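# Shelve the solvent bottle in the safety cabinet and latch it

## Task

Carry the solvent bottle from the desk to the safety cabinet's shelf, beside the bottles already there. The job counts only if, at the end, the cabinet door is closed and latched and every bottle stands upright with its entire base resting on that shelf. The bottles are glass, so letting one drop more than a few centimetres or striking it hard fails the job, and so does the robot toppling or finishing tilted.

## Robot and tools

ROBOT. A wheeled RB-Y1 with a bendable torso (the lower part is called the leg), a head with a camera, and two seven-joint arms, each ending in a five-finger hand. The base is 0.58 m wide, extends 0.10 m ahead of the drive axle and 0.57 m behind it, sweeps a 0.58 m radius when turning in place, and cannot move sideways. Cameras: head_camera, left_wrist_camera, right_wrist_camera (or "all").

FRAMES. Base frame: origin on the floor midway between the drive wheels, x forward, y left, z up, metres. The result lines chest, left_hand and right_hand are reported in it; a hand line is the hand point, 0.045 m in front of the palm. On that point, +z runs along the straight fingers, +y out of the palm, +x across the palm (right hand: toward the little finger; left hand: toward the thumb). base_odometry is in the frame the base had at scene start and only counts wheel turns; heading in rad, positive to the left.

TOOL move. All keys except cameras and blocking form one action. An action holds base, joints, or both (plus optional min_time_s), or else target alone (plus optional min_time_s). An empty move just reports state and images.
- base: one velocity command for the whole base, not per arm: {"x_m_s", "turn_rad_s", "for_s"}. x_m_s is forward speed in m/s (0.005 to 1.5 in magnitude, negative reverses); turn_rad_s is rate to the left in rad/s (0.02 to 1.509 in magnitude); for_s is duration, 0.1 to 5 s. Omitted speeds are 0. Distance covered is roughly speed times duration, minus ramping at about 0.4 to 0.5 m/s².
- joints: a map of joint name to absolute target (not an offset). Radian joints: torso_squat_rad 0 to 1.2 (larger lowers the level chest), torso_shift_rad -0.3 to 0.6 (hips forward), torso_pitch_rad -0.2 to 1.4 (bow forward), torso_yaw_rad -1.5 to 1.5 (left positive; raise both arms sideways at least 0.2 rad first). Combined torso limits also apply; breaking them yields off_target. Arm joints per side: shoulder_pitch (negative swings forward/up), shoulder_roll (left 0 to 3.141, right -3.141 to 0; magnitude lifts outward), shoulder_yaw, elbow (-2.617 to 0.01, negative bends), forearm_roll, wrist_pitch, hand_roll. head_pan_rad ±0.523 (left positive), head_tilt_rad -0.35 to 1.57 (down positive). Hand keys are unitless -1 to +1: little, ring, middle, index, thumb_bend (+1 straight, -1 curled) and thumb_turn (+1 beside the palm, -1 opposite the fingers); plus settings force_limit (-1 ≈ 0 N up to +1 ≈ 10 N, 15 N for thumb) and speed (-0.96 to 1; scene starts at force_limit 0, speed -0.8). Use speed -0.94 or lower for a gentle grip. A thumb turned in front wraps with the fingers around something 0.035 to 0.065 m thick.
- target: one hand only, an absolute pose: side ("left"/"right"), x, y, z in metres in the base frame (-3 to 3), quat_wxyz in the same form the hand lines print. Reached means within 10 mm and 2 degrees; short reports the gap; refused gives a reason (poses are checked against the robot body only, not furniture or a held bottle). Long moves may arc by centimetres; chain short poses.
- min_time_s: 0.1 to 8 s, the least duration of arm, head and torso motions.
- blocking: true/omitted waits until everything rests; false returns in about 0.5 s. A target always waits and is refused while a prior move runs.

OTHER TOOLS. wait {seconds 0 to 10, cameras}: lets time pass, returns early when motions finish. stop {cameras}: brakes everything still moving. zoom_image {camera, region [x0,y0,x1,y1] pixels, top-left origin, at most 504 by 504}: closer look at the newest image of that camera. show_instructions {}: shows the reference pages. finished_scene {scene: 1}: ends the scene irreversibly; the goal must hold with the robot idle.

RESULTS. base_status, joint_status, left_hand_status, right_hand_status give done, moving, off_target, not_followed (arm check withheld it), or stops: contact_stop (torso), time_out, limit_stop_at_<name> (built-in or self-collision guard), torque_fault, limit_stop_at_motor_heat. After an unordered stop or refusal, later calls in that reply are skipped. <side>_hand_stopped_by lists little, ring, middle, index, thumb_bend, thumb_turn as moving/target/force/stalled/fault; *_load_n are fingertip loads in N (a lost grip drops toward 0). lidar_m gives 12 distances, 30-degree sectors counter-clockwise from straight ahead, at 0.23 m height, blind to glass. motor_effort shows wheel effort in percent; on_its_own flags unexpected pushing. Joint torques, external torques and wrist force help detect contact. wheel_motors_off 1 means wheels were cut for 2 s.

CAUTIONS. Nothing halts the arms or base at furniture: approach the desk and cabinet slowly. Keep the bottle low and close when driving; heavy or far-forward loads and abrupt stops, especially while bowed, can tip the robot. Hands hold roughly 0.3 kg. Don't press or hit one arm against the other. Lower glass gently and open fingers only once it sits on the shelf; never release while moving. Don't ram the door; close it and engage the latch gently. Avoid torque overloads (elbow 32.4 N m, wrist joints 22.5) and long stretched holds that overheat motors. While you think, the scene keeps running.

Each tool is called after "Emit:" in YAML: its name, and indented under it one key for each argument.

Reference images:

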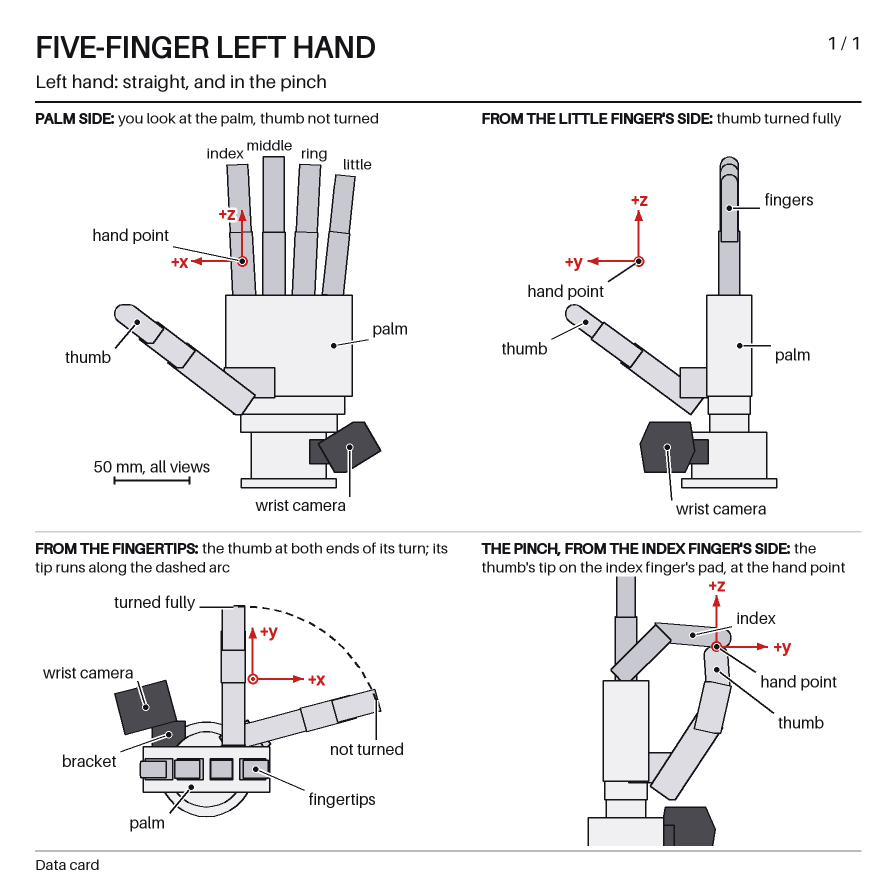

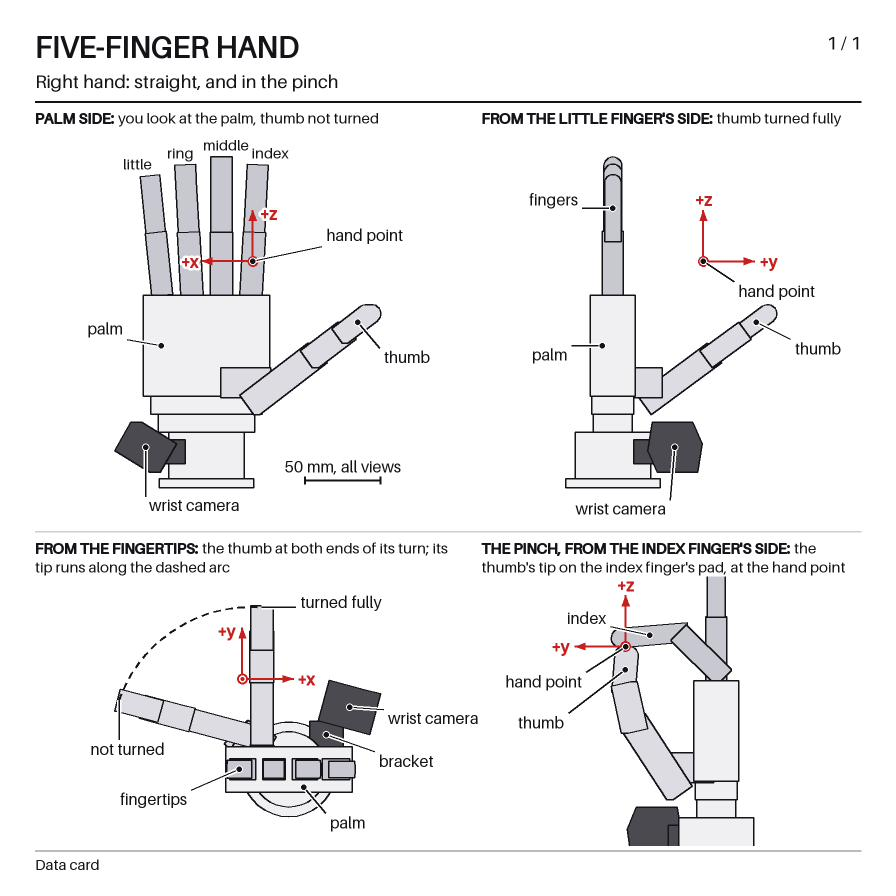

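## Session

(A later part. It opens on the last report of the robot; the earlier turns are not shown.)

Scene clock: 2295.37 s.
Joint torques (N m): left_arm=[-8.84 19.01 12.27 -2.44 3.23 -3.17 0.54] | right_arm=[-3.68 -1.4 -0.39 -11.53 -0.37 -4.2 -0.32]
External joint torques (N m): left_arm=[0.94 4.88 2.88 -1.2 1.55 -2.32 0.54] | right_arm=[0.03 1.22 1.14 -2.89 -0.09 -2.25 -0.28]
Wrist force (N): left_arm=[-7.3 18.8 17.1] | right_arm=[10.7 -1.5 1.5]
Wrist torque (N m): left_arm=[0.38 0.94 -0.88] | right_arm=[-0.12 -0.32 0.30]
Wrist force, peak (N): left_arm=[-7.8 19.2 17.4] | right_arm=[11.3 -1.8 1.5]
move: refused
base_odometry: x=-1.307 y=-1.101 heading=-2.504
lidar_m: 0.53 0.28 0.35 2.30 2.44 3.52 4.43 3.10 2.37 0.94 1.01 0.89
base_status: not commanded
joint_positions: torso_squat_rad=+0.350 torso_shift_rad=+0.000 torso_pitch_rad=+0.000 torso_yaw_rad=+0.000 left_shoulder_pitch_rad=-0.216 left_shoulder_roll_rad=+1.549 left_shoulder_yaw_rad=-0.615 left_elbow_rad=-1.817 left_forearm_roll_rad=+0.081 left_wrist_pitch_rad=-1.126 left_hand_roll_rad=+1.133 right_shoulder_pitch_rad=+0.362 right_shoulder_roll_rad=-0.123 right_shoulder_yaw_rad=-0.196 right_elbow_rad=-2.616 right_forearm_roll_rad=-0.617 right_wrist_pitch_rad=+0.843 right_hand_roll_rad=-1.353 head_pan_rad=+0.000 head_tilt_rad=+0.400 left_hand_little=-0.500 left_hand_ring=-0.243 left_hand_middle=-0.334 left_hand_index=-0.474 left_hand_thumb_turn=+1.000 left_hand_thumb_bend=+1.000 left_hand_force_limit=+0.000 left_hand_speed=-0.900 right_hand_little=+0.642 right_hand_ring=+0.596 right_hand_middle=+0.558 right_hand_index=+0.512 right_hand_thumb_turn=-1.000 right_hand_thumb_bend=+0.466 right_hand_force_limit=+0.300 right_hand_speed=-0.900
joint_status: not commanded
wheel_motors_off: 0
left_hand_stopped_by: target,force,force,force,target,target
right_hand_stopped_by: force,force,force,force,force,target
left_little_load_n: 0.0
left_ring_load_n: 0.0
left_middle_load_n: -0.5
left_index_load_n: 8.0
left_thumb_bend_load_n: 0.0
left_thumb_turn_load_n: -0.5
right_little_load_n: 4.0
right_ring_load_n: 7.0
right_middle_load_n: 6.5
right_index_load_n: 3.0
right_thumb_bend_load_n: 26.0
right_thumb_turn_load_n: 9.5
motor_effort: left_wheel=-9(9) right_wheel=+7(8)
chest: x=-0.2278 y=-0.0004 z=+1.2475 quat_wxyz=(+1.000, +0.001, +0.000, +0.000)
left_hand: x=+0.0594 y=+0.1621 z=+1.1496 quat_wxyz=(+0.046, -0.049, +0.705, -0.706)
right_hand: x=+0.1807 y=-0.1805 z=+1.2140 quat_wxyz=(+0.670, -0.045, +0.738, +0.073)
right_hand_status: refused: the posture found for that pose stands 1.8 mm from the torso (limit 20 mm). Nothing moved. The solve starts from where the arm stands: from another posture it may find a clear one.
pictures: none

Emit:
move:
  target: {"side":"right","x":0.18,"y":-0.3,"z":1.20,"quat_wxyz":[0.6088,0,0.7934,0]}
  min_time_s: 3

Emit:
move:
  target: {"side":"right","x":0.20,"y":-0.3,"z":1.11,"quat_wxyz":[0.6088,0,0.7934,0]}
  min_time_s: 3

Emit:
move:
  target: {"side":"right","x":0.20,"y":-0.2,"z":1.11,"quat_wxyz":[0.6088,0,0.7934,0]}
  min_time_s: 3
  cameras: ["head_camera","right_wrist_camera"]

Scene clock: 2320.93 s.
Joint torques (N m): left_arm=[-8.91 19.22 12.55 -2.69 3.15 -3.22 0.55] | right_arm=[-7.36 -8.77 -6.49 -7.99 -0.31 -3.5 -0.91]
External joint torques (N m): left_arm=[0.87 5.08 3.16 -1.46 1.46 -2.37 0.55] | right_arm=[-4.05 -1.28 -2.54 -1.05 -0.35 -1.54 -0.88]
Wrist force (N): left_arm=[-7.4 19.3 17.0] | right_arm=[10.5 -1.1 3.0]
Wrist torque (N m): left_arm=[0.41 0.98 -0.90] | right_arm=[-0.18 -0.40 0.12]
Wrist force, peak (N): left_arm=[-7.6 19.5 17.1] | right_arm=[11.1 -0.8 3.1]
move: done
base_odometry: x=-1.307 y=-1.101 heading=-2.504
lidar_m: 0.52 0.28 0.34 2.30 2.45 3.52 4.44 3.11 2.36 0.94 1.00 0.89
base_status: not commanded
joint_positions: torso_squat_rad=+0.350 torso_shift_rad=+0.000 torso_pitch_rad=+0.000 torso_yaw_rad=+0.000 left_shoulder_pitch_rad=-0.216 left_shoulder_roll_rad=+1.549 left_shoulder_yaw_rad=-0.615 left_elbow_rad=-1.817 left_forearm_roll_rad=+0.081 left_wrist_pitch_rad=-1.126 left_hand_roll_rad=+1.133 right_shoulder_pitch_rad=+0.338 right_shoulder_roll_rad=-0.353 right_shoulder_yaw_rad=-0.545 right_elbow_rad=-2.571 right_forearm_roll_rad=-0.753 right_wrist_pitch_rad=+1.035 right_hand_roll_rad=-1.525 head_pan_rad=+0.000 head_tilt_rad=+0.400 left_hand_little=-0.500 left_hand_ring=-0.243 left_hand_middle=-0.334 left_hand_index=-0.474 left_hand_thumb_turn=+1.000 left_hand_thumb_bend=+1.000 left_hand_force_limit=+0.000 left_hand_speed=-0.900 right_hand_little=+0.642 right_hand_ring=+0.596 right_hand_middle=+0.558 right_hand_index=+0.512 right_hand_thumb_turn=-1.000 right_hand_thumb_bend=+0.466 right_hand_force_limit=+0.300 right_hand_speed=-0.900
joint_status: all done
wheel_motors_off: 0
left_hand_stopped_by: target,force,force,force,target,target
right_hand_stopped_by: force,force,force,force,force,target
left_little_load_n: 0.0
left_ring_load_n: 0.0
left_middle_load_n: 0.0
left_index_load_n: 7.5
left_thumb_bend_load_n: 0.0
left_thumb_turn_load_n: 0.0
right_little_load_n: 4.0
right_ring_load_n: 7.0
right_middle_load_n: 6.5
right_index_load_n: 2.5
right_thumb_bend_load_n: 26.0
right_thumb_turn_load_n: 9.5
motor_effort: left_wheel=-9(11) right_wheel=+7(8)
chest: x=-0.2278 y=-0.0004 z=+1.2475 quat_wxyz=(+1.000, +0.001, +0.000, +0.000)
left_hand: x=+0.0594 y=+0.1622 z=+1.1496 quat_wxyz=(+0.046, -0.049, +0.705, -0.706)
right_hand: x=+0.1796 y=-0.3002 z=+1.1996 quat_wxyz=(+0.608, +0.001, +0.794, -0.001)
right_hand_status: reached (checked arc that bows 11 mm and turns the hand up to 14 deg, planned for 3.0 s): 1 mm and 0.2 deg off.
pictures: none

Scene clock: 2324.27 s.
Joint torques (N m): left_arm=[-8.41 18.9 12.37 -2.5 3.14 -3.14 0.6] | right_arm=[-4.15 -4.74 -2.49 -10.85 -0.47 -3.9 -0.29]
External joint torques (N m): left_arm=[1.36 4.77 2.98 -1.27 1.46 -2.29 0.59] | right_arm=[-0.75 1.19 0.89 -1.72 -0.17 -2.05 -0.26]
Wrist force (N): left_arm=[-7.4 19.2 17.4] | right_arm=[10.4 -1.1 3.4]
Wrist torque (N m): left_arm=[0.37 0.96 -0.88] | right_arm=[-0.18 -0.41 0.30]
Wrist force, peak (N): left_arm=[-7.5 19.5 17.3] | right_arm=[11.1 -1.0 2.8]
move: done
base_odometry: x=-1.307 y=-1.101 heading=-2.504
lidar_m: 0.53 0.28 0.34 2.30 2.43 3.53 4.44 3.10 2.37 0.93 1.00 0.90
base_status: not commanded
joint_positions: torso_squat_rad=+0.350 torso_shift_rad=+0.000 torso_pitch_rad=+0.000 torso_yaw_rad=+0.000 left_shoulder_pitch_rad=-0.216 left_shoulder_roll_rad=+1.549 left_shoulder_yaw_rad=-0.615 left_elbow_rad=-1.817 left_forearm_roll_rad=+0.081 left_wrist_pitch_rad=-1.126 left_hand_roll_rad=+1.133 right_shoulder_pitch_rad=+0.401 right_shoulder_roll_rad=-0.216 right_shoulder_yaw_rad=-0.379 right_elbow_rad=-2.317 right_forearm_roll_rad=-0.751 right_wrist_pitch_rad=+0.743 right_hand_roll_rad=-1.231 head_pan_rad=+0.000 head_tilt_rad=+0.400 left_hand_little=-0.500 left_hand_ring=-0.243 left_hand_middle=-0.334 left_hand_index=-0.474 left_hand_thumb_turn=+1.000 left_hand_thumb_bend=+1.000 left_hand_force_limit=+0.000 left_hand_speed=-0.900 right_hand_little=+0.642 right_hand_ring=+0.596 right_hand_middle=+0.558 right_hand_index=+0.512 right_hand_thumb_turn=-1.000 right_hand_thumb_bend=+0.466 right_hand_force_limit=+0.300 right_hand_speed=-0.900
joint_status: all done
wheel_motors_off: 0
left_hand_stopped_by: target,force,force,force,target,target
right_hand_stopped_by: force,force,force,force,force,target
left_little_load_n: 0.0
left_ring_load_n: 0.0
left_middle_load_n: 0.0
left_index_load_n: 8.0
left_thumb_bend_load_n: 0.0
left_thumb_turn_load_n: 0.0
right_little_load_n: 4.0
right_ring_load_n: 7.0
right_middle_load_n: 6.5
right_index_load_n: 3.0
right_thumb_bend_load_n: 26.0
right_thumb_turn_load_n: 9.5
motor_effort: left_wheel=-9(10) right_wheel=+8(8)
chest: x=-0.2278 y=-0.0004 z=+1.2475 quat_wxyz=(+1.000, +0.001, +0.000, +0.000)
left_hand: x=+0.0594 y=+0.1622 z=+1.1496 quat_wxyz=(+0.046, -0.049, +0.705, -0.706)
right_hand: x=+0.1998 y=-0.3006 z=+1.1097 quat_wxyz=(+0.608, +0.001, +0.794, -0.001)
right_hand_status: reached (checked arc that bows 6 mm and turns the hand up to 1 deg, planned for 3.0 s): 1 mm and 0.3 deg off.
pictures: none

Scene clock: 2327.60 s.
Joint torques (N m): left_arm=[-8.7 18.71 12.6 -2.47 3.23 -3.13 0.62] | right_arm=[-3.54 0.79 0.56 -12.94 -0.27 -3.23 -0.88]
External joint torques (N m): left_arm=[1.08 4.57 3.21 -1.24 1.54 -2.27 0.62] | right_arm=[-0.22 1.68 1.08 -3.14 -0.09 -1.32 -0.84]
Wrist force (N): left_arm=[-7.5 18.4 16.9] | right_arm=[10.4 -0.7 2.8]
Wrist torque (N m): left_arm=[0.35 0.99 -0.93] | right_arm=[-0.10 -0.39 0.15]
Wrist force, peak (N): left_arm=[-7.5 19.6 17.3] | right_arm=[10.9 -0.8 3.2]
move: done
base_odometry: x=-1.307 y=-1.101 heading=-2.504
lidar_m: 0.52 0.28 0.34 2.30 2.45 3.52 4.45 3.11 2.37 0.93 1.01 0.89
base_status: not commanded
joint_positions: torso_squat_rad=+0.350 torso_shift_rad=+0.000 torso_pitch_rad=+0.000 torso_yaw_rad=+0.000 left_shoulder_pitch_rad=-0.216 left_shoulder_roll_rad=+1.549 left_shoulder_yaw_rad=-0.615 left_elbow_rad=-1.817 left_forearm_roll_rad=+0.081 left_wrist_pitch_rad=-1.126 left_hand_roll_rad=+1.133 right_shoulder_pitch_rad=+0.450 right_shoulder_roll_rad=+0.000 right_shoulder_yaw_rad=-0.063 right_elbow_rad=-2.461 right_forearm_roll_rad=-0.331 right_wrist_pitch_rad=+0.751 right_hand_roll_rad=-1.325 head_pan_rad=+0.000 head_tilt_rad=+0.400 left_hand_little=-0.500 left_hand_ring=-0.243 left_hand_middle=-0.334 left_hand_index=-0.474 left_hand_thumb_turn=+1.000 left_hand_thumb_bend=+1.000 left_hand_force_limit=+0.000 left_hand_speed=-0.900 right_hand_little=+0.642 right_hand_ring=+0.596 right_hand_middle=+0.558 right_hand_index=+0.512 right_hand_thumb_turn=-1.000 right_hand_thumb_bend=+0.466 right_hand_force_limit=+0.300 right_hand_speed=-0.900
joint_status: all done
wheel_motors_off: 0
left_hand_stopped_by: target,force,force,force,target,target
right_hand_stopped_by: force,force,force,force,force,target
left_little_load_n: 0.0
left_ring_load_n: 0.0
left_middle_load_n: 0.0
left_index_load_n: 8.0
left_thumb_bend_load_n: 0.0
left_thumb_turn_load_n: 0.0
right_little_load_n: 4.0
right_ring_load_n: 7.0
right_middle_load_n: 6.5
right_index_load_n: 2.5
right_thumb_bend_load_n: 25.5
right_thumb_turn_load_n: 10.0
motor_effort: left_wheel=-11(11) right_wheel=+7(8)
chest: x=-0.2278 y=-0.0004 z=+1.2475 quat_wxyz=(+1.000, +0.001, +0.000, +0.000)
left_hand: x=+0.0594 y=+0.1622 z=+1.1496 quat_wxyz=(+0.046, -0.049, +0.705, -0.706)
right_hand: x=+0.1997 y=-0.2002 z=+1.1101 quat_wxyz=(+0.610, -0.004, +0.793, +0.003)
right_hand_status: reached (checked arc that bows 11 mm and turns the hand up to 2 deg, planned for 3.0 s): 0 mm and 0.5 deg off.
Images, in order (width x height): head_camera 896x504, right_wrist_camera 504x504.

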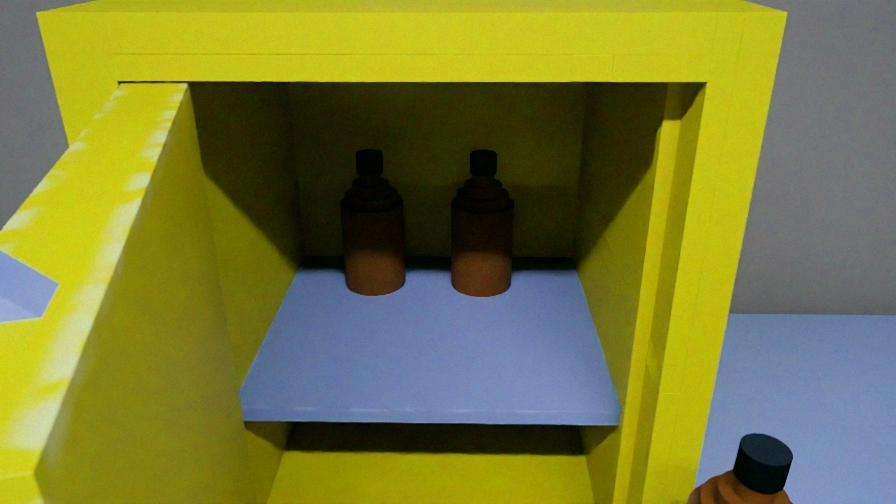

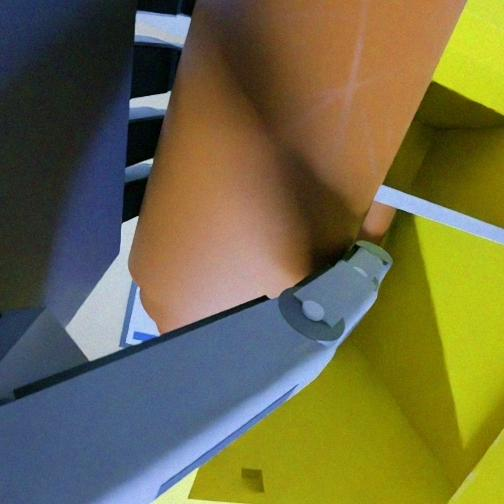

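Emit:
move:
  target: {"side":"right","x":0.215,"y":-0.13,"z":1.11,"quat_wxyz":[0.6088,0,0.7934,0]}
  min_time_s: 3
  cameras: ["head_camera","right_wrist_camera"]

Scene clock: 2337.40 s.
Joint torques (N m): left_arm=[-9.18 18.98 12.26 -2.67 3.14 -3.14 0.57] | right_arm=[-8.32 2.28 1.78 -11.92 0.3 -4.21 -0.86]
External joint torques (N m): left_arm=[0.59 4.84 2.88 -1.43 1.46 -2.29 0.57] | right_arm=[-4.08 0.88 1.33 -2.16 0.07 -2.25 -0.83]
Wrist force (N): left_arm=[-7.4 18.4 17.0] | right_arm=[10.5 -0.3 2.8]
Wrist torque (N m): left_arm=[0.42 0.98 -0.92] | right_arm=[-0.02 -0.42 0.17]
Wrist force, peak (N): left_arm=[-7.6 18.9 17.7] | right_arm=[11.2 -1.2 2.7]
move: done
base_odometry: x=-1.307 y=-1.101 heading=-2.504
lidar_m: 0.53 0.27 0.35 2.30 2.43 3.53 4.44 3.10 2.37 0.93 1.00 0.90
base_status: not commanded
joint_positions: torso_squat_rad=+0.350 torso_shift_rad=+0.000 torso_pitch_rad=+0.000 torso_yaw_rad=+0.000 left_shoulder_pitch_rad=-0.216 left_shoulder_roll_rad=+1.549 left_shoulder_yaw_rad=-0.615 left_elbow_rad=-1.817 left_forearm_roll_rad=+0.081 left_wrist_pitch_rad=-1.126 left_hand_roll_rad=+1.133 right_shoulder_pitch_rad=+0.402 right_shoulder_roll_rad=+0.000 right_shoulder_yaw_rad=+0.245 right_elbow_rad=-2.428 right_forearm_roll_rad=+0.147 right_wrist_pitch_rad=+0.746 right_hand_roll_rad=-1.639 head_pan_rad=+0.000 head_tilt_rad=+0.400 left_hand_little=-0.500 left_hand_ring=-0.243 left_hand_middle=-0.334 left_hand_index=-0.474 left_hand_thumb_turn=+1.000 left_hand_thumb_bend=+1.000 left_hand_force_limit=+0.000 left_hand_speed=-0.900 right_hand_little=+0.642 right_hand_ring=+0.596 right_hand_middle=+0.558 right_hand_index=+0.512 right_hand_thumb_turn=-1.000 right_hand_thumb_bend=+0.466 right_hand_force_limit=+0.300 right_hand_speed=-0.900
joint_status: all done
wheel_motors_off: 0
left_hand_stopped_by: target,force,force,force,target,target
right_hand_stopped_by: force,force,force,force,force,target
left_little_load_n: 0.0
left_ring_load_n: 0.0
left_middle_load_n: -0.5
left_index_load_n: 7.5
left_thumb_bend_load_n: 0.0
left_thumb_turn_load_n: -0.5
right_little_load_n: 4.0
right_ring_load_n: 7.0
right_middle_load_n: 6.5
right_index_load_n: 3.0
right_thumb_bend_load_n: 26.0
right_thumb_turn_load_n: 10.0
motor_effort: left_wheel=-8(10) right_wheel=+7(8)
chest: x=-0.2278 y=-0.0004 z=+1.2475 quat_wxyz=(+1.000, +0.001, +0.000, +0.000)
left_hand: x=+0.0594 y=+0.1622 z=+1.1496 quat_wxyz=(+0.046, -0.049, +0.705, -0.706)
right_hand: x=+0.2147 y=-0.1308 z=+1.1097 quat_wxyz=(+0.609, -0.003, +0.793, +0.002)
right_hand_status: reached (checked arc that bows 5 mm and turns the hand up to 1 deg, planned for 3.0 s): 1 mm and 0.4 deg off.
Images, in order (width x height): head_camera 896x504, right_wrist_camera 504x504.

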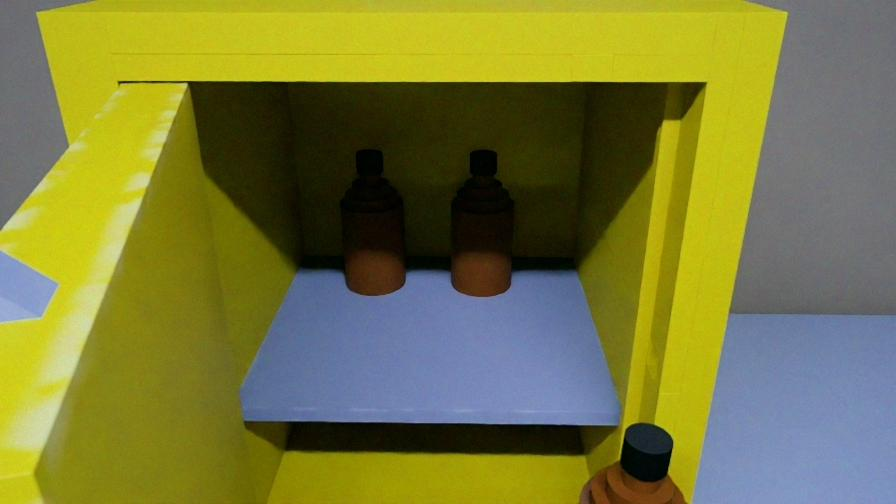

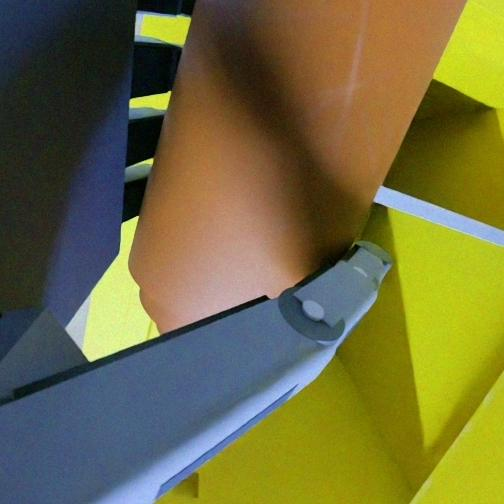

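Emit:
move:
  target: {"side":"right","x":0.22,"y":-0.05,"z":1.11,"quat_wxyz":[0.6088,0,0.7934,0]}
  min_time_s: 3
  cameras: ["head_camera","right_wrist_camera"]

Scene clock: 2352.60 s.
Joint torques (N m): left_arm=[-8.8 18.83 12.22 -2.25 3.14 -3.14 0.5] | right_arm=[-9.68 4.9 2.41 -11.48 1.58 -3.18 -0.73]
External joint torques (N m): left_arm=[0.97 4.7 2.83 -1.01 1.46 -2.29 0.49] | right_arm=[-4.42 0.81 1.33 -2.07 0.85 -1.39 -0.69]
Wrist force (N): left_arm=[-7.0 18.2 17.1] | right_arm=[9.9 -0.8 2.8]
Wrist torque (N m): left_arm=[0.42 0.95 -0.90] | right_arm=[-0.14 -0.29 0.14]
Wrist force, peak (N): left_arm=[-7.3 18.8 17.6] | right_arm=[11.3 -0.7 2.8]
move: done
base_odometry: x=-1.307 y=-1.101 heading=-2.504
lidar_m: 0.52 0.28 0.33 2.30 2.44 3.52 4.45 3.10 2.37 0.93 1.02 0.90
base_status: not commanded
joint_positions: torso_squat_rad=+0.350 torso_shift_rad=+0.000 torso_pitch_rad=+0.000 torso_yaw_rad=+0.000 left_shoulder_pitch_rad=-0.216 left_shoulder_roll_rad=+1.549 left_shoulder_yaw_rad=-0.615 left_elbow_rad=-1.817 left_forearm_roll_rad=+0.081 left_wrist_pitch_rad=-1.126 left_hand_roll_rad=+1.133 right_shoulder_pitch_rad=+0.292 right_shoulder_roll_rad=+0.000 right_shoulder_yaw_rad=+0.567 right_elbow_rad=-2.321 right_forearm_roll_rad=+0.645 right_wrist_pitch_rad=+0.850 right_hand_roll_rad=-2.011 head_pan_rad=+0.000 head_tilt_rad=+0.400 left_hand_little=-0.500 left_hand_ring=-0.243 left_hand_middle=-0.334 left_hand_index=-0.474 left_hand_thumb_turn=+1.000 left_hand_thumb_bend=+1.000 left_hand_force_limit=+0.000 left_hand_speed=-0.900 right_hand_little=+0.642 right_hand_ring=+0.596 right_hand_middle=+0.558 right_hand_index=+0.512 right_hand_thumb_turn=-1.000 right_hand_thumb_bend=+0.466 right_hand_force_limit=+0.300 right_hand_speed=-0.900
joint_status: all done
wheel_motors_off: 0
left_hand_stopped_by: target,force,force,force,target,target
right_hand_stopped_by: force,force,force,force,force,target
left_little_load_n: 0.0
left_ring_load_n: 0.0
left_middle_load_n: 0.0
left_index_load_n: 7.5
left_thumb_bend_load_n: 0.0
left_thumb_turn_load_n: -0.5
right_little_load_n: 4.0
right_ring_load_n: 7.0
right_middle_load_n: 6.5
right_index_load_n: 2.5
right_thumb_bend_load_n: 26.0
right_thumb_turn_load_n: 9.5
motor_effort: left_wheel=-7(10) right_wheel=+7(8)
chest: x=-0.2278 y=-0.0004 z=+1.2475 quat_wxyz=(+1.000, +0.001, +0.000, +0.000)
left_hand: x=+0.0594 y=+0.1621 z=+1.1496 quat_wxyz=(+0.046, -0.049, +0.705, -0.706)
right_hand: x=+0.2199 y=-0.0504 z=+1.1092 quat_wxyz=(+0.608, +0.000, +0.794, +0.000)
right_hand_status: reached (checked arc that bows 8 mm and turns the hand up to 2 deg, planned for 3.0 s): 1 mm and 0.1 deg off.
Images, in order (width x height): head_camera 896x504, right_wrist_camera 504x504.

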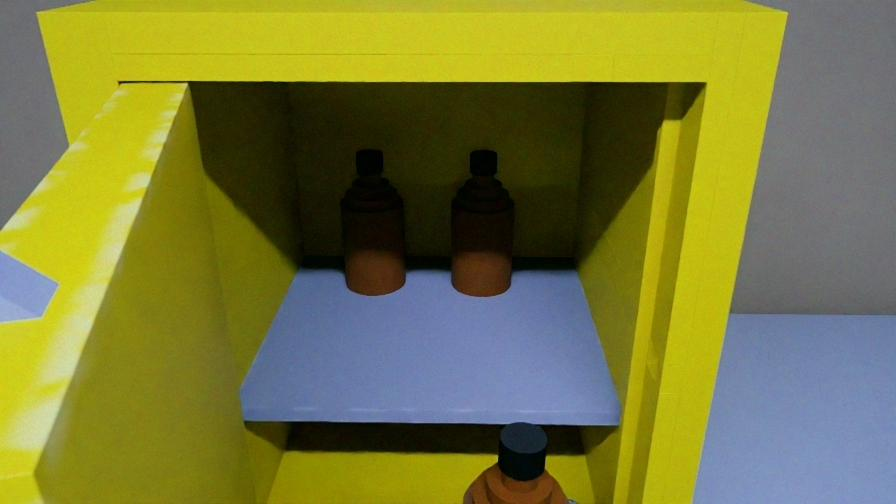

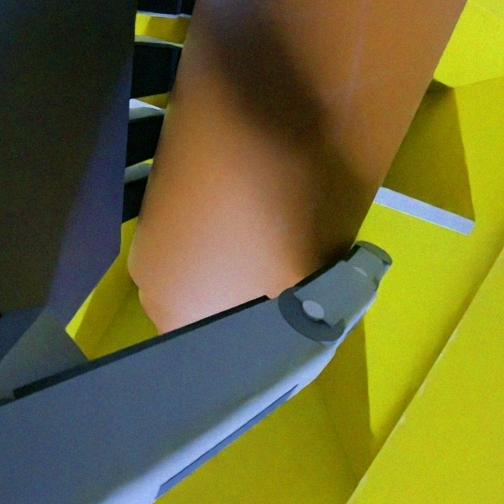

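Emit:
move:
  target: {"side":"right","x":0.26,"y":-0.05,"z":1.165,"quat_wxyz":[0.6088,0,0.7934,0]}
  min_time_s: 2.5

Emit:
move:
  target: {"side":"right","x":0.285,"y":-0.05,"z":1.215,"quat_wxyz":[0.6088,0,0.7934,0]}
  min_time_s: 2.5
  cameras: ["head_camera","right_wrist_camera"]

Scene clock: 2364.23 s.
Joint torques (N m): left_arm=[-8.65 19.04 12.44 -2.1 3.05 -3.07 0.49] | right_arm=[-14.2 3.98 -1.9 -11.67 1.17 -3.16 -0.4]
External joint torques (N m): left_arm=[1.13 4.91 3.05 -0.86 1.37 -2.22 0.48] | right_arm=[-5.22 0.43 -1.88 -3.18 0.42 -1.33 -0.36]
Wrist force (N): left_arm=[-6.2 17.5 16.9] | right_arm=[10.4 -0.8 3.0]
Wrist torque (N m): left_arm=[0.35 0.92 -0.86] | right_arm=[-0.19 -0.35 0.32]
Wrist force, peak (N): left_arm=[-7.2 18.5 17.3] | right_arm=[10.9 -0.9 3.3]
move: done
base_odometry: x=-1.307 y=-1.101 heading=-2.504
lidar_m: 0.53 0.28 0.35 2.30 2.44 3.53 4.45 3.11 2.37 0.94 1.01 0.90
base_status: not commanded
joint_positions: torso_squat_rad=+0.350 torso_shift_rad=+0.000 torso_pitch_rad=+0.000 torso_yaw_rad=+0.000 left_shoulder_pitch_rad=-0.216 left_shoulder_roll_rad=+1.549 left_shoulder_yaw_rad=-0.615 left_elbow_rad=-1.817 left_forearm_roll_rad=+0.081 left_wrist_pitch_rad=-1.126 left_hand_roll_rad=+1.133 right_shoulder_pitch_rad=-0.009 right_shoulder_roll_rad=+0.000 right_shoulder_yaw_rad=+0.478 right_elbow_rad=-2.327 right_forearm_roll_rad=+0.519 right_wrist_pitch_rad=+1.119 right_hand_roll_rad=-1.953 head_pan_rad=+0.000 head_tilt_rad=+0.400 left_hand_little=-0.500 left_hand_ring=-0.243 left_hand_middle=-0.334 left_hand_index=-0.474 left_hand_thumb_turn=+1.000 left_hand_thumb_bend=+1.000 left_hand_force_limit=+0.000 left_hand_speed=-0.900 right_hand_little=+0.642 right_hand_ring=+0.596 right_hand_middle=+0.558 right_hand_index=+0.512 right_hand_thumb_turn=-1.000 right_hand_thumb_bend=+0.466 right_hand_force_limit=+0.300 right_hand_speed=-0.900
joint_status: all done
wheel_motors_off: 0
left_hand_stopped_by: target,force,force,force,target,target
right_hand_stopped_by: force,force,force,force,force,target
left_little_load_n: 0.0
left_ring_load_n: 0.0
left_middle_load_n: 0.0
left_index_load_n: 7.5
left_thumb_bend_load_n: 0.0
left_thumb_turn_load_n: 0.0
right_little_load_n: 4.0
right_ring_load_n: 7.0
right_middle_load_n: 6.5
right_index_load_n: 2.5
right_thumb_bend_load_n: 25.5
right_thumb_turn_load_n: 9.5
motor_effort: left_wheel=-8(10) right_wheel=+7(8)
chest: x=-0.2278 y=-0.0004 z=+1.2475 quat_wxyz=(+1.000, +0.001, +0.000, +0.000)
left_hand: x=+0.0594 y=+0.1621 z=+1.1497 quat_wxyz=(+0.046, -0.049, +0.705, -0.706)
right_hand: x=+0.2598 y=-0.0500 z=+1.1640 quat_wxyz=(+0.608, +0.000, +0.794, +0.000)
right_hand_status: reached (checked arc that bows 8 mm and turns the hand up to 2 deg, planned for 2.5 s): 1 mm and 0.1 deg off.
pictures: none

Scene clock: 2367.07 s.
Joint torques (N m): left_arm=[-8.56 19.18 12.13 -1.84 2.93 -2.93 0.58] | right_arm=[-16.82 2.88 -2.66 -9.39 1.1 -3.33 -0.49]
External joint torques (N m): left_arm=[1.22 5.05 2.74 -0.61 1.25 -2.07 0.57] | right_arm=[-5.15 0.37 -1.95 -1.97 0.39 -1.47 -0.46]
Wrist force (N): left_arm=[-5.9 17.2 16.7] | right_arm=[10.8 -1.2 2.7]
Wrist torque (N m): left_arm=[0.38 0.93 -0.86] | right_arm=[-0.21 -0.44 0.34]
Wrist force, peak (N): left_arm=[-6.7 17.9 17.1] | right_arm=[11.0 -0.9 3.0]
move: done
base_odometry: x=-1.307 y=-1.101 heading=-2.504
lidar_m: 0.53 0.28 0.34 2.30 2.44 3.52 4.44 3.10 2.37 0.94 1.00 0.88
base_status: not commanded
joint_positions: torso_squat_rad=+0.350 torso_shift_rad=+0.000 torso_pitch_rad=+0.000 torso_yaw_rad=+0.000 left_shoulder_pitch_rad=-0.216 left_shoulder_roll_rad=+1.549 left_shoulder_yaw_rad=-0.615 left_elbow_rad=-1.817 left_forearm_roll_rad=+0.081 left_wrist_pitch_rad=-1.126 left_hand_roll_rad=+1.133 right_shoulder_pitch_rad=-0.246 right_shoulder_roll_rad=+0.000 right_shoulder_yaw_rad=+0.388 right_elbow_rad=-2.317 right_forearm_roll_rad=+0.433 right_wrist_pitch_rad=+1.312 right_hand_roll_rad=-1.916 head_pan_rad=+0.000 head_tilt_rad=+0.400 left_hand_little=-0.500 left_hand_ring=-0.243 left_hand_middle=-0.334 left_hand_index=-0.474 left_hand_thumb_turn=+1.000 left_hand_thumb_bend=+1.000 left_hand_force_limit=+0.000 left_hand_speed=-0.900 right_hand_little=+0.642 right_hand_ring=+0.596 right_hand_middle=+0.558 right_hand_index=+0.512 right_hand_thumb_turn=-1.000 right_hand_thumb_bend=+0.466 right_hand_force_limit=+0.300 right_hand_speed=-0.900
joint_status: all done
wheel_motors_off: 0
left_hand_stopped_by: target,force,force,force,target,target
right_hand_stopped_by: force,force,force,force,force,target
left_little_load_n: 0.0
left_ring_load_n: 0.0
left_middle_load_n: 0.0
left_index_load_n: 7.5
left_thumb_bend_load_n: 0.0
left_thumb_turn_load_n: -0.5
right_little_load_n: 4.0
right_ring_load_n: 7.0
right_middle_load_n: 6.5
right_index_load_n: 2.5
right_thumb_bend_load_n: 26.0
right_thumb_turn_load_n: 10.0
motor_effort: left_wheel=-9(11) right_wheel=+8(8)
chest: x=-0.2278 y=-0.0004 z=+1.2475 quat_wxyz=(+1.000, +0.001, +0.000, +0.000)
left_hand: x=+0.0594 y=+0.1621 z=+1.1497 quat_wxyz=(+0.046, -0.049, +0.705, -0.706)
right_hand: x=+0.2840 y=-0.0501 z=+1.2144 quat_wxyz=(+0.610, +0.000, +0.793, +0.000)
right_hand_status: reached (checked arc that bows 6 mm and turns the hand up to 1 deg, planned for 2.5 s): 1 mm and 0.1 deg off.
Images, in order (width x height): head_camera 896x504, right_wrist_camera 504x504.

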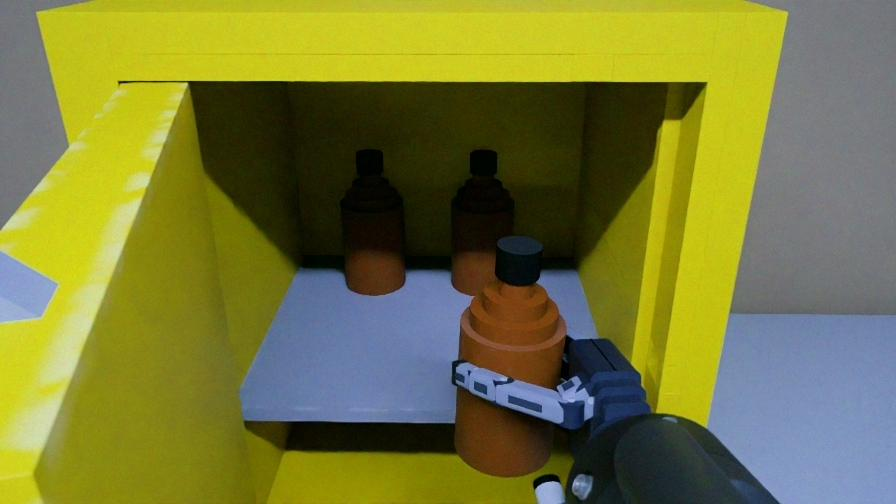

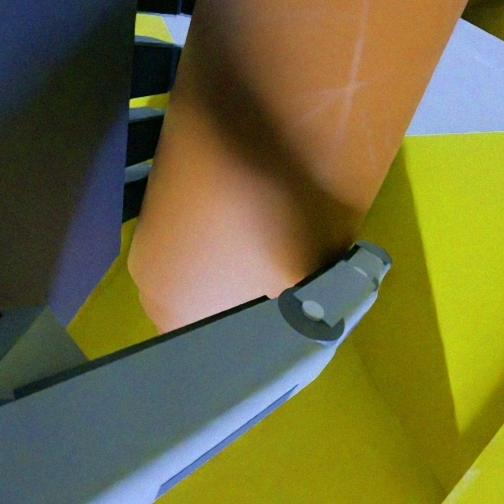

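Emit:
move:
  target: {"side":"right","x":0.36,"y":-0.05,"z":1.22,"quat_wxyz":[0.6088,0,0.7934,0]}
  min_time_s: 3
  cameras: ["head_camera","right_wrist_camera"]

Scene clock: 2378.27 s.
Joint torques (N m): left_arm=[-8.82 18.61 12.43 -1.77 2.99 -2.65 0.46] | right_arm=[-21.6 -0.58 -3.8 -10.07 1.2 -3.73 -0.81]
External joint torques (N m): left_arm=[0.96 4.47 3.04 -0.53 1.31 -1.8 0.46] | right_arm=[-5.97 -1.33 -2.65 -2.04 0.46 -1.89 -0.78]
Wrist force (N): left_arm=[-5.3 17.2 16.7] | right_arm=[10.2 -1.1 3.2]
Wrist torque (N m): left_arm=[0.41 0.96 -0.89] | right_arm=[-0.25 -0.34 0.11]
Wrist force, peak (N): left_arm=[-6.0 17.7 17.0] | right_arm=[11.1 -0.2 3.3]
move: done
base_odometry: x=-1.307 y=-1.101 heading=-2.504
lidar_m: 0.52 0.28 0.35 2.30 2.45 3.52 4.45 3.11 2.35 0.94 1.00 0.90
base_status: not commanded
joint_positions: torso_squat_rad=+0.350 torso_shift_rad=+0.000 torso_pitch_rad=+0.000 torso_yaw_rad=+0.000 left_shoulder_pitch_rad=-0.216 left_shoulder_roll_rad=+1.549 left_shoulder_yaw_rad=-0.615 left_elbow_rad=-1.817 left_forearm_roll_rad=+0.081 left_wrist_pitch_rad=-1.126 left_hand_roll_rad=+1.133 right_shoulder_pitch_rad=-0.467 right_shoulder_roll_rad=-0.010 right_shoulder_yaw_rad=+0.238 right_elbow_rad=-2.011 right_forearm_roll_rad=+0.335 right_wrist_pitch_rad=+1.205 right_hand_roll_rad=-1.937 head_pan_rad=+0.000 head_tilt_rad=+0.400 left_hand_little=-0.500 left_hand_ring=-0.243 left_hand_middle=-0.334 left_hand_index=-0.474 left_hand_thumb_turn=+1.000 left_hand_thumb_bend=+1.000 left_hand_force_limit=+0.000 left_hand_speed=-0.900 right_hand_little=+0.642 right_hand_ring=+0.596 right_hand_middle=+0.558 right_hand_index=+0.512 right_hand_thumb_turn=-1.000 right_hand_thumb_bend=+0.466 right_hand_force_limit=+0.300 right_hand_speed=-0.900
joint_status: all done
wheel_motors_off: 0
left_hand_stopped_by: target,force,force,force,target,target
right_hand_stopped_by: force,force,force,force,force,target
left_little_load_n: 0.0
left_ring_load_n: 0.0
left_middle_load_n: 0.0
left_index_load_n: 7.5
left_thumb_bend_load_n: 0.0
left_thumb_turn_load_n: 0.0
right_little_load_n: 3.5
right_ring_load_n: 7.0
right_middle_load_n: 6.5
right_index_load_n: 2.5
right_thumb_bend_load_n: 26.0
right_thumb_turn_load_n: 10.0
motor_effort: left_wheel=-9(11) right_wheel=+7(8)
chest: x=-0.2278 y=-0.0004 z=+1.2475 quat_wxyz=(+1.000, +0.001, +0.000, +0.000)
left_hand: x=+0.0593 y=+0.1621 z=+1.1497 quat_wxyz=(+0.046, -0.049, +0.705, -0.706)
right_hand: x=+0.3597 y=-0.0500 z=+1.2189 quat_wxyz=(+0.608, +0.000, +0.794, +0.000)
right_hand_status: reached (checked arc that bows 11 mm and turns the hand up to 2 deg, planned for 3.0 s): 1 mm and 0.1 deg off.
Images, in order (width x height): head_camera 896x504, right_wrist_camera 504x504.

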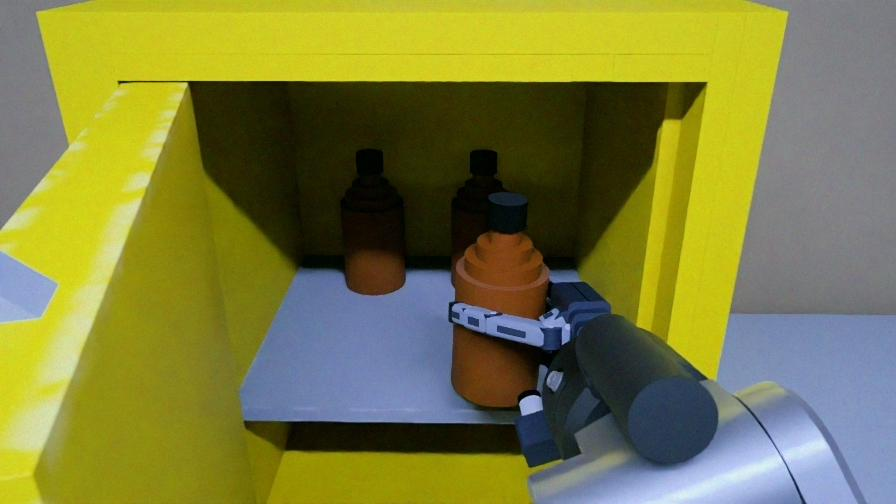

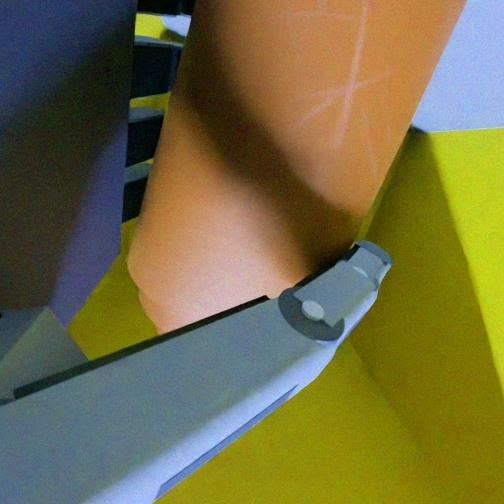

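Emit:
move:
  target: {"side":"right","x":0.43,"y":-0.05,"z":1.22,"quat_wxyz":[0.6088,0,0.7934,0]}
  min_time_s: 3

Emit:
move:
  target: {"side":"right","x":0.46,"y":-0.05,"z":1.215,"quat_wxyz":[0.6088,0,0.7934,0]}
  min_time_s: 2
  cameras: ["head_camera","right_wrist_camera"]

Scene clock: 2388.80 s.
Joint torques (N m): left_arm=[-9.02 18.83 12.22 -1.38 2.98 -2.4 0.56] | right_arm=[-25.65 -2.84 -3.71 -10.71 1.05 -3.71 -0.73]
External joint torques (N m): left_arm=[0.76 4.7 2.83 -0.14 1.3 -1.55 0.56] | right_arm=[-6.55 -1.48 -2.17 -1.95 0.28 -1.9 -0.7]
Wrist force (N): left_arm=[-4.7 17.1 16.6] | right_arm=[10.0 -1.0 2.7]
Wrist torque (N m): left_arm=[0.48 0.93 -0.87] | right_arm=[-0.20 -0.25 0.10]
Wrist force, peak (N): left_arm=[-5.2 17.4 17.1] | right_arm=[10.9 -0.9 2.9]
move: done
base_odometry: x=-1.307 y=-1.101 heading=-2.504
lidar_m: 0.53 0.28 0.34 2.31 2.44 3.53 4.45 3.10 2.37 0.94 1.01 0.89
base_status: not commanded
joint_positions: torso_squat_rad=+0.350 torso_shift_rad=+0.000 torso_pitch_rad=+0.000 torso_yaw_rad=+0.000 left_shoulder_pitch_rad=-0.216 left_shoulder_roll_rad=+1.549 left_shoulder_yaw_rad=-0.615 left_elbow_rad=-1.817 left_forearm_roll_rad=+0.081 left_wrist_pitch_rad=-1.126 left_hand_roll_rad=+1.133 right_shoulder_pitch_rad=-0.665 right_shoulder_roll_rad=-0.037 right_shoulder_yaw_rad=+0.145 right_elbow_rad=-1.670 right_forearm_roll_rad=+0.285 right_wrist_pitch_rad=+1.048 right_hand_roll_rad=-1.979 head_pan_rad=+0.000 head_tilt_rad=+0.400 left_hand_little=-0.500 left_hand_ring=-0.243 left_hand_middle=-0.334 left_hand_index=-0.474 left_hand_thumb_turn=+1.000 left_hand_thumb_bend=+1.000 left_hand_force_limit=+0.000 left_hand_speed=-0.900 right_hand_little=+0.642 right_hand_ring=+0.596 right_hand_middle=+0.558 right_hand_index=+0.512 right_hand_thumb_turn=-1.000 right_hand_thumb_bend=+0.466 right_hand_force_limit=+0.300 right_hand_speed=-0.900
joint_status: all done
wheel_motors_off: 0
left_hand_stopped_by: target,force,force,force,target,target
right_hand_stopped_by: force,force,force,force,force,target
left_little_load_n: 0.0
left_ring_load_n: 0.0
left_middle_load_n: -0.5
left_index_load_n: 7.5
left_thumb_bend_load_n: 0.0
left_thumb_turn_load_n: 0.0
right_little_load_n: 4.0
right_ring_load_n: 7.0
right_middle_load_n: 6.5
right_index_load_n: 2.5
right_thumb_bend_load_n: 25.5
right_thumb_turn_load_n: 9.5
motor_effort: left_wheel=-8(11) right_wheel=+7(8)
chest: x=-0.2278 y=-0.0004 z=+1.2475 quat_wxyz=(+1.000, +0.001, +0.000, +0.000)
left_hand: x=+0.0593 y=+0.1621 z=+1.1497 quat_wxyz=(+0.046, -0.049, +0.705, -0.706)
right_hand: x=+0.4296 y=-0.0501 z=+1.2187 quat_wxyz=(+0.608, +0.000, +0.794, +0.000)
right_hand_status: reached (checked arc that bows 15 mm and turns the hand up to 2 deg, planned for 3.0 s): 1 mm and 0.1 deg off.
pictures: none

Scene clock: 2391.13 s.
Joint torques (N m): left_arm=[-8.86 18.61 12.3 -1.35 2.97 -2.41 0.62] | right_arm=[-27.34 -3.63 -3.84 -11.04 1.12 -3.75 -0.99]
External joint torques (N m): left_arm=[0.91 4.48 2.91 -0.12 1.28 -1.55 0.62] | right_arm=[-6.84 -1.3 -2.2 -1.93 0.34 -1.96 -0.96]
Wrist force (N): left_arm=[-4.4 16.6 16.6] | right_arm=[10.1 -0.6 3.0]
Wrist torque (N m): left_arm=[0.40 0.92 -0.86] | right_arm=[-0.09 -0.33 0.11]
Wrist force, peak (N): left_arm=[-4.6 16.9 17.0] | right_arm=[10.9 -0.4 3.4]
move: done
base_odometry: x=-1.307 y=-1.101 heading=-2.504
lidar_m: 0.54 0.28 0.34 2.31 2.44 3.52 4.44 3.11 2.38 0.92 1.01 0.89
base_status: not commanded
joint_positions: torso_squat_rad=+0.350 torso_shift_rad=+0.000 torso_pitch_rad=+0.000 torso_yaw_rad=+0.000 left_shoulder_pitch_rad=-0.216 left_shoulder_roll_rad=+1.549 left_shoulder_yaw_rad=-0.615 left_elbow_rad=-1.818 left_forearm_roll_rad=+0.081 left_wrist_pitch_rad=-1.126 left_hand_roll_rad=+1.133 right_shoulder_pitch_rad=-0.748 right_shoulder_roll_rad=-0.050 right_shoulder_yaw_rad=+0.118 right_elbow_rad=-1.498 right_forearm_roll_rad=+0.277 right_wrist_pitch_rad=+0.956 right_hand_roll_rad=-2.009 head_pan_rad=+0.000 head_tilt_rad=+0.400 left_hand_little=-0.500 left_hand_ring=-0.243 left_hand_middle=-0.334 left_hand_index=-0.474 left_hand_thumb_turn=+1.000 left_hand_thumb_bend=+1.000 left_hand_force_limit=+0.000 left_hand_speed=-0.900 right_hand_little=+0.642 right_hand_ring=+0.596 right_hand_middle=+0.558 right_hand_index=+0.512 right_hand_thumb_turn=-1.000 right_hand_thumb_bend=+0.466 right_hand_force_limit=+0.300 right_hand_speed=-0.900
joint_status: all done
wheel_motors_off: 0
left_hand_stopped_by: target,force,force,force,target,target
right_hand_stopped_by: force,force,force,force,force,target
left_little_load_n: 0.0
left_ring_load_n: 0.0
left_middle_load_n: 0.0
left_index_load_n: 7.5
left_thumb_bend_load_n: 0.0
left_thumb_turn_load_n: 0.0
right_little_load_n: 4.0
right_ring_load_n: 7.0
right_middle_load_n: 6.5
right_index_load_n: 2.5
right_thumb_bend_load_n: 26.0
right_thumb_turn_load_n: 9.5
motor_effort: left_wheel=-8(10) right_wheel=+7(8)
chest: x=-0.2278 y=-0.0004 z=+1.2475 quat_wxyz=(+1.000, +0.001, +0.000, +0.000)
left_hand: x=+0.0593 y=+0.1621 z=+1.1497 quat_wxyz=(+0.046, -0.049, +0.705, -0.706)
right_hand: x=+0.4591 y=-0.0502 z=+1.2136 quat_wxyz=(+0.608, +0.000, +0.794, +0.000)
right_hand_status: reached (checked arc that bows 8 mm and turns the hand up to 1 deg, planned for 2.0 s): 2 mm and 0.2 deg off.
Images, in order (width x height): head_camera 896x504, right_wrist_camera 504x504.

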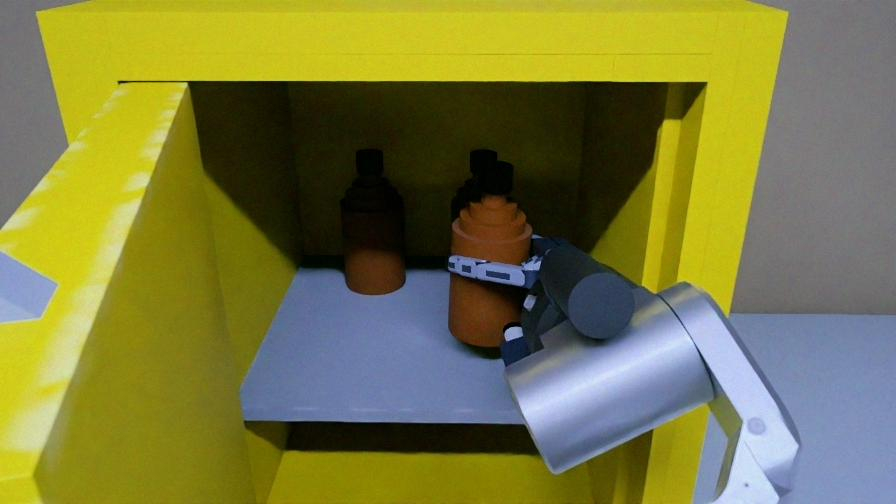

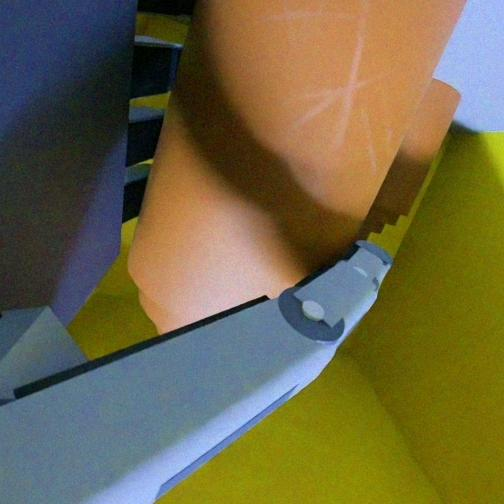

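Emit:
move:
  target: {"side":"right","x":0.48,"y":-0.05,"z":1.195,"quat_wxyz":[0.6088,0,0.7934,0]}
  min_time_s: 2.5
  cameras: ["head_camera"]

Emit:
move:
  target: {"side":"right","x":0.48,"y":-0.05,"z":1.19,"quat_wxyz":[0.6088,0,0.7934,0]}
  min_time_s: 1
  cameras: []

Scene clock: 2405.70 s.
Joint torques (N m): left_arm=[-8.56 18.82 12.62 -1.38 2.99 -2.47 0.52] | right_arm=[-28.23 -5.08 -4 -11.32 1.52 -3.74 -0.88]
External joint torques (N m): left_arm=[1.21 4.68 3.23 -0.14 1.31 -1.61 0.52] | right_arm=[-6.93 -2.3 -2.38 -1.85 0.73 -1.99 -0.85]
Wrist force (N): left_arm=[-4.3 16.6 16.6] | right_arm=[10.4 -1.0 3.0]
Wrist torque (N m): left_arm=[0.41 0.94 -0.85] | right_arm=[-0.18 -0.36 0.12]
Wrist force, peak (N): left_arm=[-4.4 17.0 16.9] | right_arm=[10.7 -1.2 3.5]
move: done
base_odometry: x=-1.307 y=-1.101 heading=-2.504
lidar_m: 0.52 0.28 0.35 2.30 2.44 3.52 4.44 3.10 2.37 0.94 1.00 0.89
base_status: not commanded
joint_positions: torso_squat_rad=+0.350 torso_shift_rad=+0.000 torso_pitch_rad=+0.000 torso_yaw_rad=+0.000 left_shoulder_pitch_rad=-0.216 left_shoulder_roll_rad=+1.549 left_shoulder_yaw_rad=-0.615 left_elbow_rad=-1.818 left_forearm_roll_rad=+0.081 left_wrist_pitch_rad=-1.126 left_hand_roll_rad=+1.133 right_shoulder_pitch_rad=-0.784 right_shoulder_roll_rad=-0.054 right_shoulder_yaw_rad=+0.110 right_elbow_rad=-1.346 right_forearm_roll_rad=+0.297 right_wrist_pitch_rad=+0.843 right_hand_roll_rad=-2.053 head_pan_rad=+0.000 head_tilt_rad=+0.400 left_hand_little=-0.500 left_hand_ring=-0.243 left_hand_middle=-0.334 left_hand_index=-0.474 left_hand_thumb_turn=+1.000 left_hand_thumb_bend=+1.000 left_hand_force_limit=+0.000 left_hand_speed=-0.900 right_hand_little=+0.642 right_hand_ring=+0.596 right_hand_middle=+0.558 right_hand_index=+0.512 right_hand_thumb_turn=-1.000 right_hand_thumb_bend=+0.466 right_hand_force_limit=+0.300 right_hand_speed=-0.900
joint_status: all done
wheel_motors_off: 0
left_hand_stopped_by: target,force,force,force,target,target
right_hand_stopped_by: force,force,force,force,force,target
left_little_load_n: 0.0
left_ring_load_n: 0.0
left_middle_load_n: 0.0
left_index_load_n: 7.5
left_thumb_bend_load_n: 0.0
left_thumb_turn_load_n: -0.5
right_little_load_n: 4.0
right_ring_load_n: 7.0
right_middle_load_n: 6.0
right_index_load_n: 2.5
right_thumb_bend_load_n: 25.5
right_thumb_turn_load_n: 10.0
motor_effort: left_wheel=-7(11) right_wheel=+7(8)
chest: x=-0.2278 y=-0.0004 z=+1.2475 quat_wxyz=(+1.000, +0.001, +0.000, +0.000)
left_hand: x=+0.0593 y=+0.1621 z=+1.1497 quat_wxyz=(+0.046, -0.049, +0.705, -0.706)
right_hand: x=+0.4792 y=-0.0501 z=+1.1935 quat_wxyz=(+0.608, +0.000, +0.794, +0.000)
right_hand_status: reached (checked arc that bows 5 mm and turns the hand up to 1 deg, planned for 2.5 s): 2 mm and 0.2 deg off.
Images, in order (width x height): head_camera 896x504.

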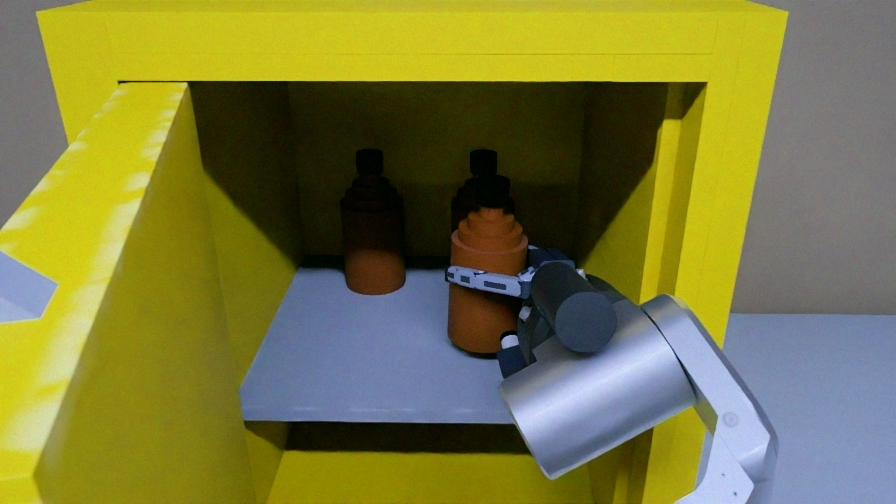

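Scene clock: 2407.03 s.
Joint torques (N m): left_arm=[-9.03 18.74 12.27 -1.34 2.89 -2.33 0.58] | right_arm=[-24.77 -1.88 -0.5 -11.62 1.64 -3.72 -0.97]
External joint torques (N m): left_arm=[0.75 4.61 2.88 -0.1 1.21 -1.48 0.58] | right_arm=[-3.48 0.86 1.09 -2.1 0.86 -1.98 -0.93]
Wrist force (N): left_arm=[-4.2 16.5 16.8] | right_arm=[10.2 -0.7 2.9]
Wrist torque (N m): left_arm=[0.40 0.92 -0.81] | right_arm=[-0.13 -0.33 0.12]
Wrist force, peak (N): left_arm=[-4.2 16.7 17.0] | right_arm=[10.5 -1.0 3.3]
move: done
base_odometry: x=-1.307 y=-1.101 heading=-2.504
lidar_m: 0.52 0.29 0.34 2.30 2.44 3.53 4.44 3.11 2.37 0.93 1.01 0.90
base_status: not commanded
joint_positions: torso_squat_rad=+0.350 torso_shift_rad=+0.000 torso_pitch_rad=+0.000 torso_yaw_rad=+0.000 left_shoulder_pitch_rad=-0.216 left_shoulder_roll_rad=+1.549 left_shoulder_yaw_rad=-0.615 left_elbow_rad=-1.818 left_forearm_roll_rad=+0.081 left_wrist_pitch_rad=-1.126 left_hand_roll_rad=+1.133 right_shoulder_pitch_rad=-0.779 right_shoulder_roll_rad=-0.052 right_shoulder_yaw_rad=+0.111 right_elbow_rad=-1.334 right_forearm_roll_rad=+0.305 right_wrist_pitch_rad=+0.827 right_hand_roll_rad=-2.060 head_pan_rad=+0.000 head_tilt_rad=+0.400 left_hand_little=-0.500 left_hand_ring=-0.243 left_hand_middle=-0.334 left_hand_index=-0.474 left_hand_thumb_turn=+1.000 left_hand_thumb_bend=+1.000 left_hand_force_limit=+0.000 left_hand_speed=-0.900 right_hand_little=+0.642 right_hand_ring=+0.596 right_hand_middle=+0.558 right_hand_index=+0.512 right_hand_thumb_turn=-1.000 right_hand_thumb_bend=+0.466 right_hand_force_limit=+0.300 right_hand_speed=-0.900
joint_status: all done
wheel_motors_off: 0
left_hand_stopped_by: target,force,force,force,target,target
right_hand_stopped_by: force,force,force,force,force,target
left_little_load_n: 0.0
left_ring_load_n: 0.0
left_middle_load_n: 0.0
left_index_load_n: 7.5
left_thumb_bend_load_n: 0.0
left_thumb_turn_load_n: 0.0
right_little_load_n: 3.5
right_ring_load_n: 7.0
right_middle_load_n: 6.5
right_index_load_n: 2.5
right_thumb_bend_load_n: 25.5
right_thumb_turn_load_n: 9.5
motor_effort: left_wheel=-7(10) right_wheel=+7(8)
chest: x=-0.2278 y=-0.0004 z=+1.2475 quat_wxyz=(+1.000, +0.001, +0.000, +0.000)
left_hand: x=+0.0593 y=+0.1621 z=+1.1497 quat_wxyz=(+0.046, -0.049, +0.705, -0.706)
right_hand: x=+0.4800 y=-0.0505 z=+1.1892 quat_wxyz=(+0.608, +0.000, +0.794, +0.000)
right_hand_status: reached (checked arc that bows 0 mm and turns the hand up to 0 deg, planned for 1.0 s): 1 mm and 0.1 deg off.


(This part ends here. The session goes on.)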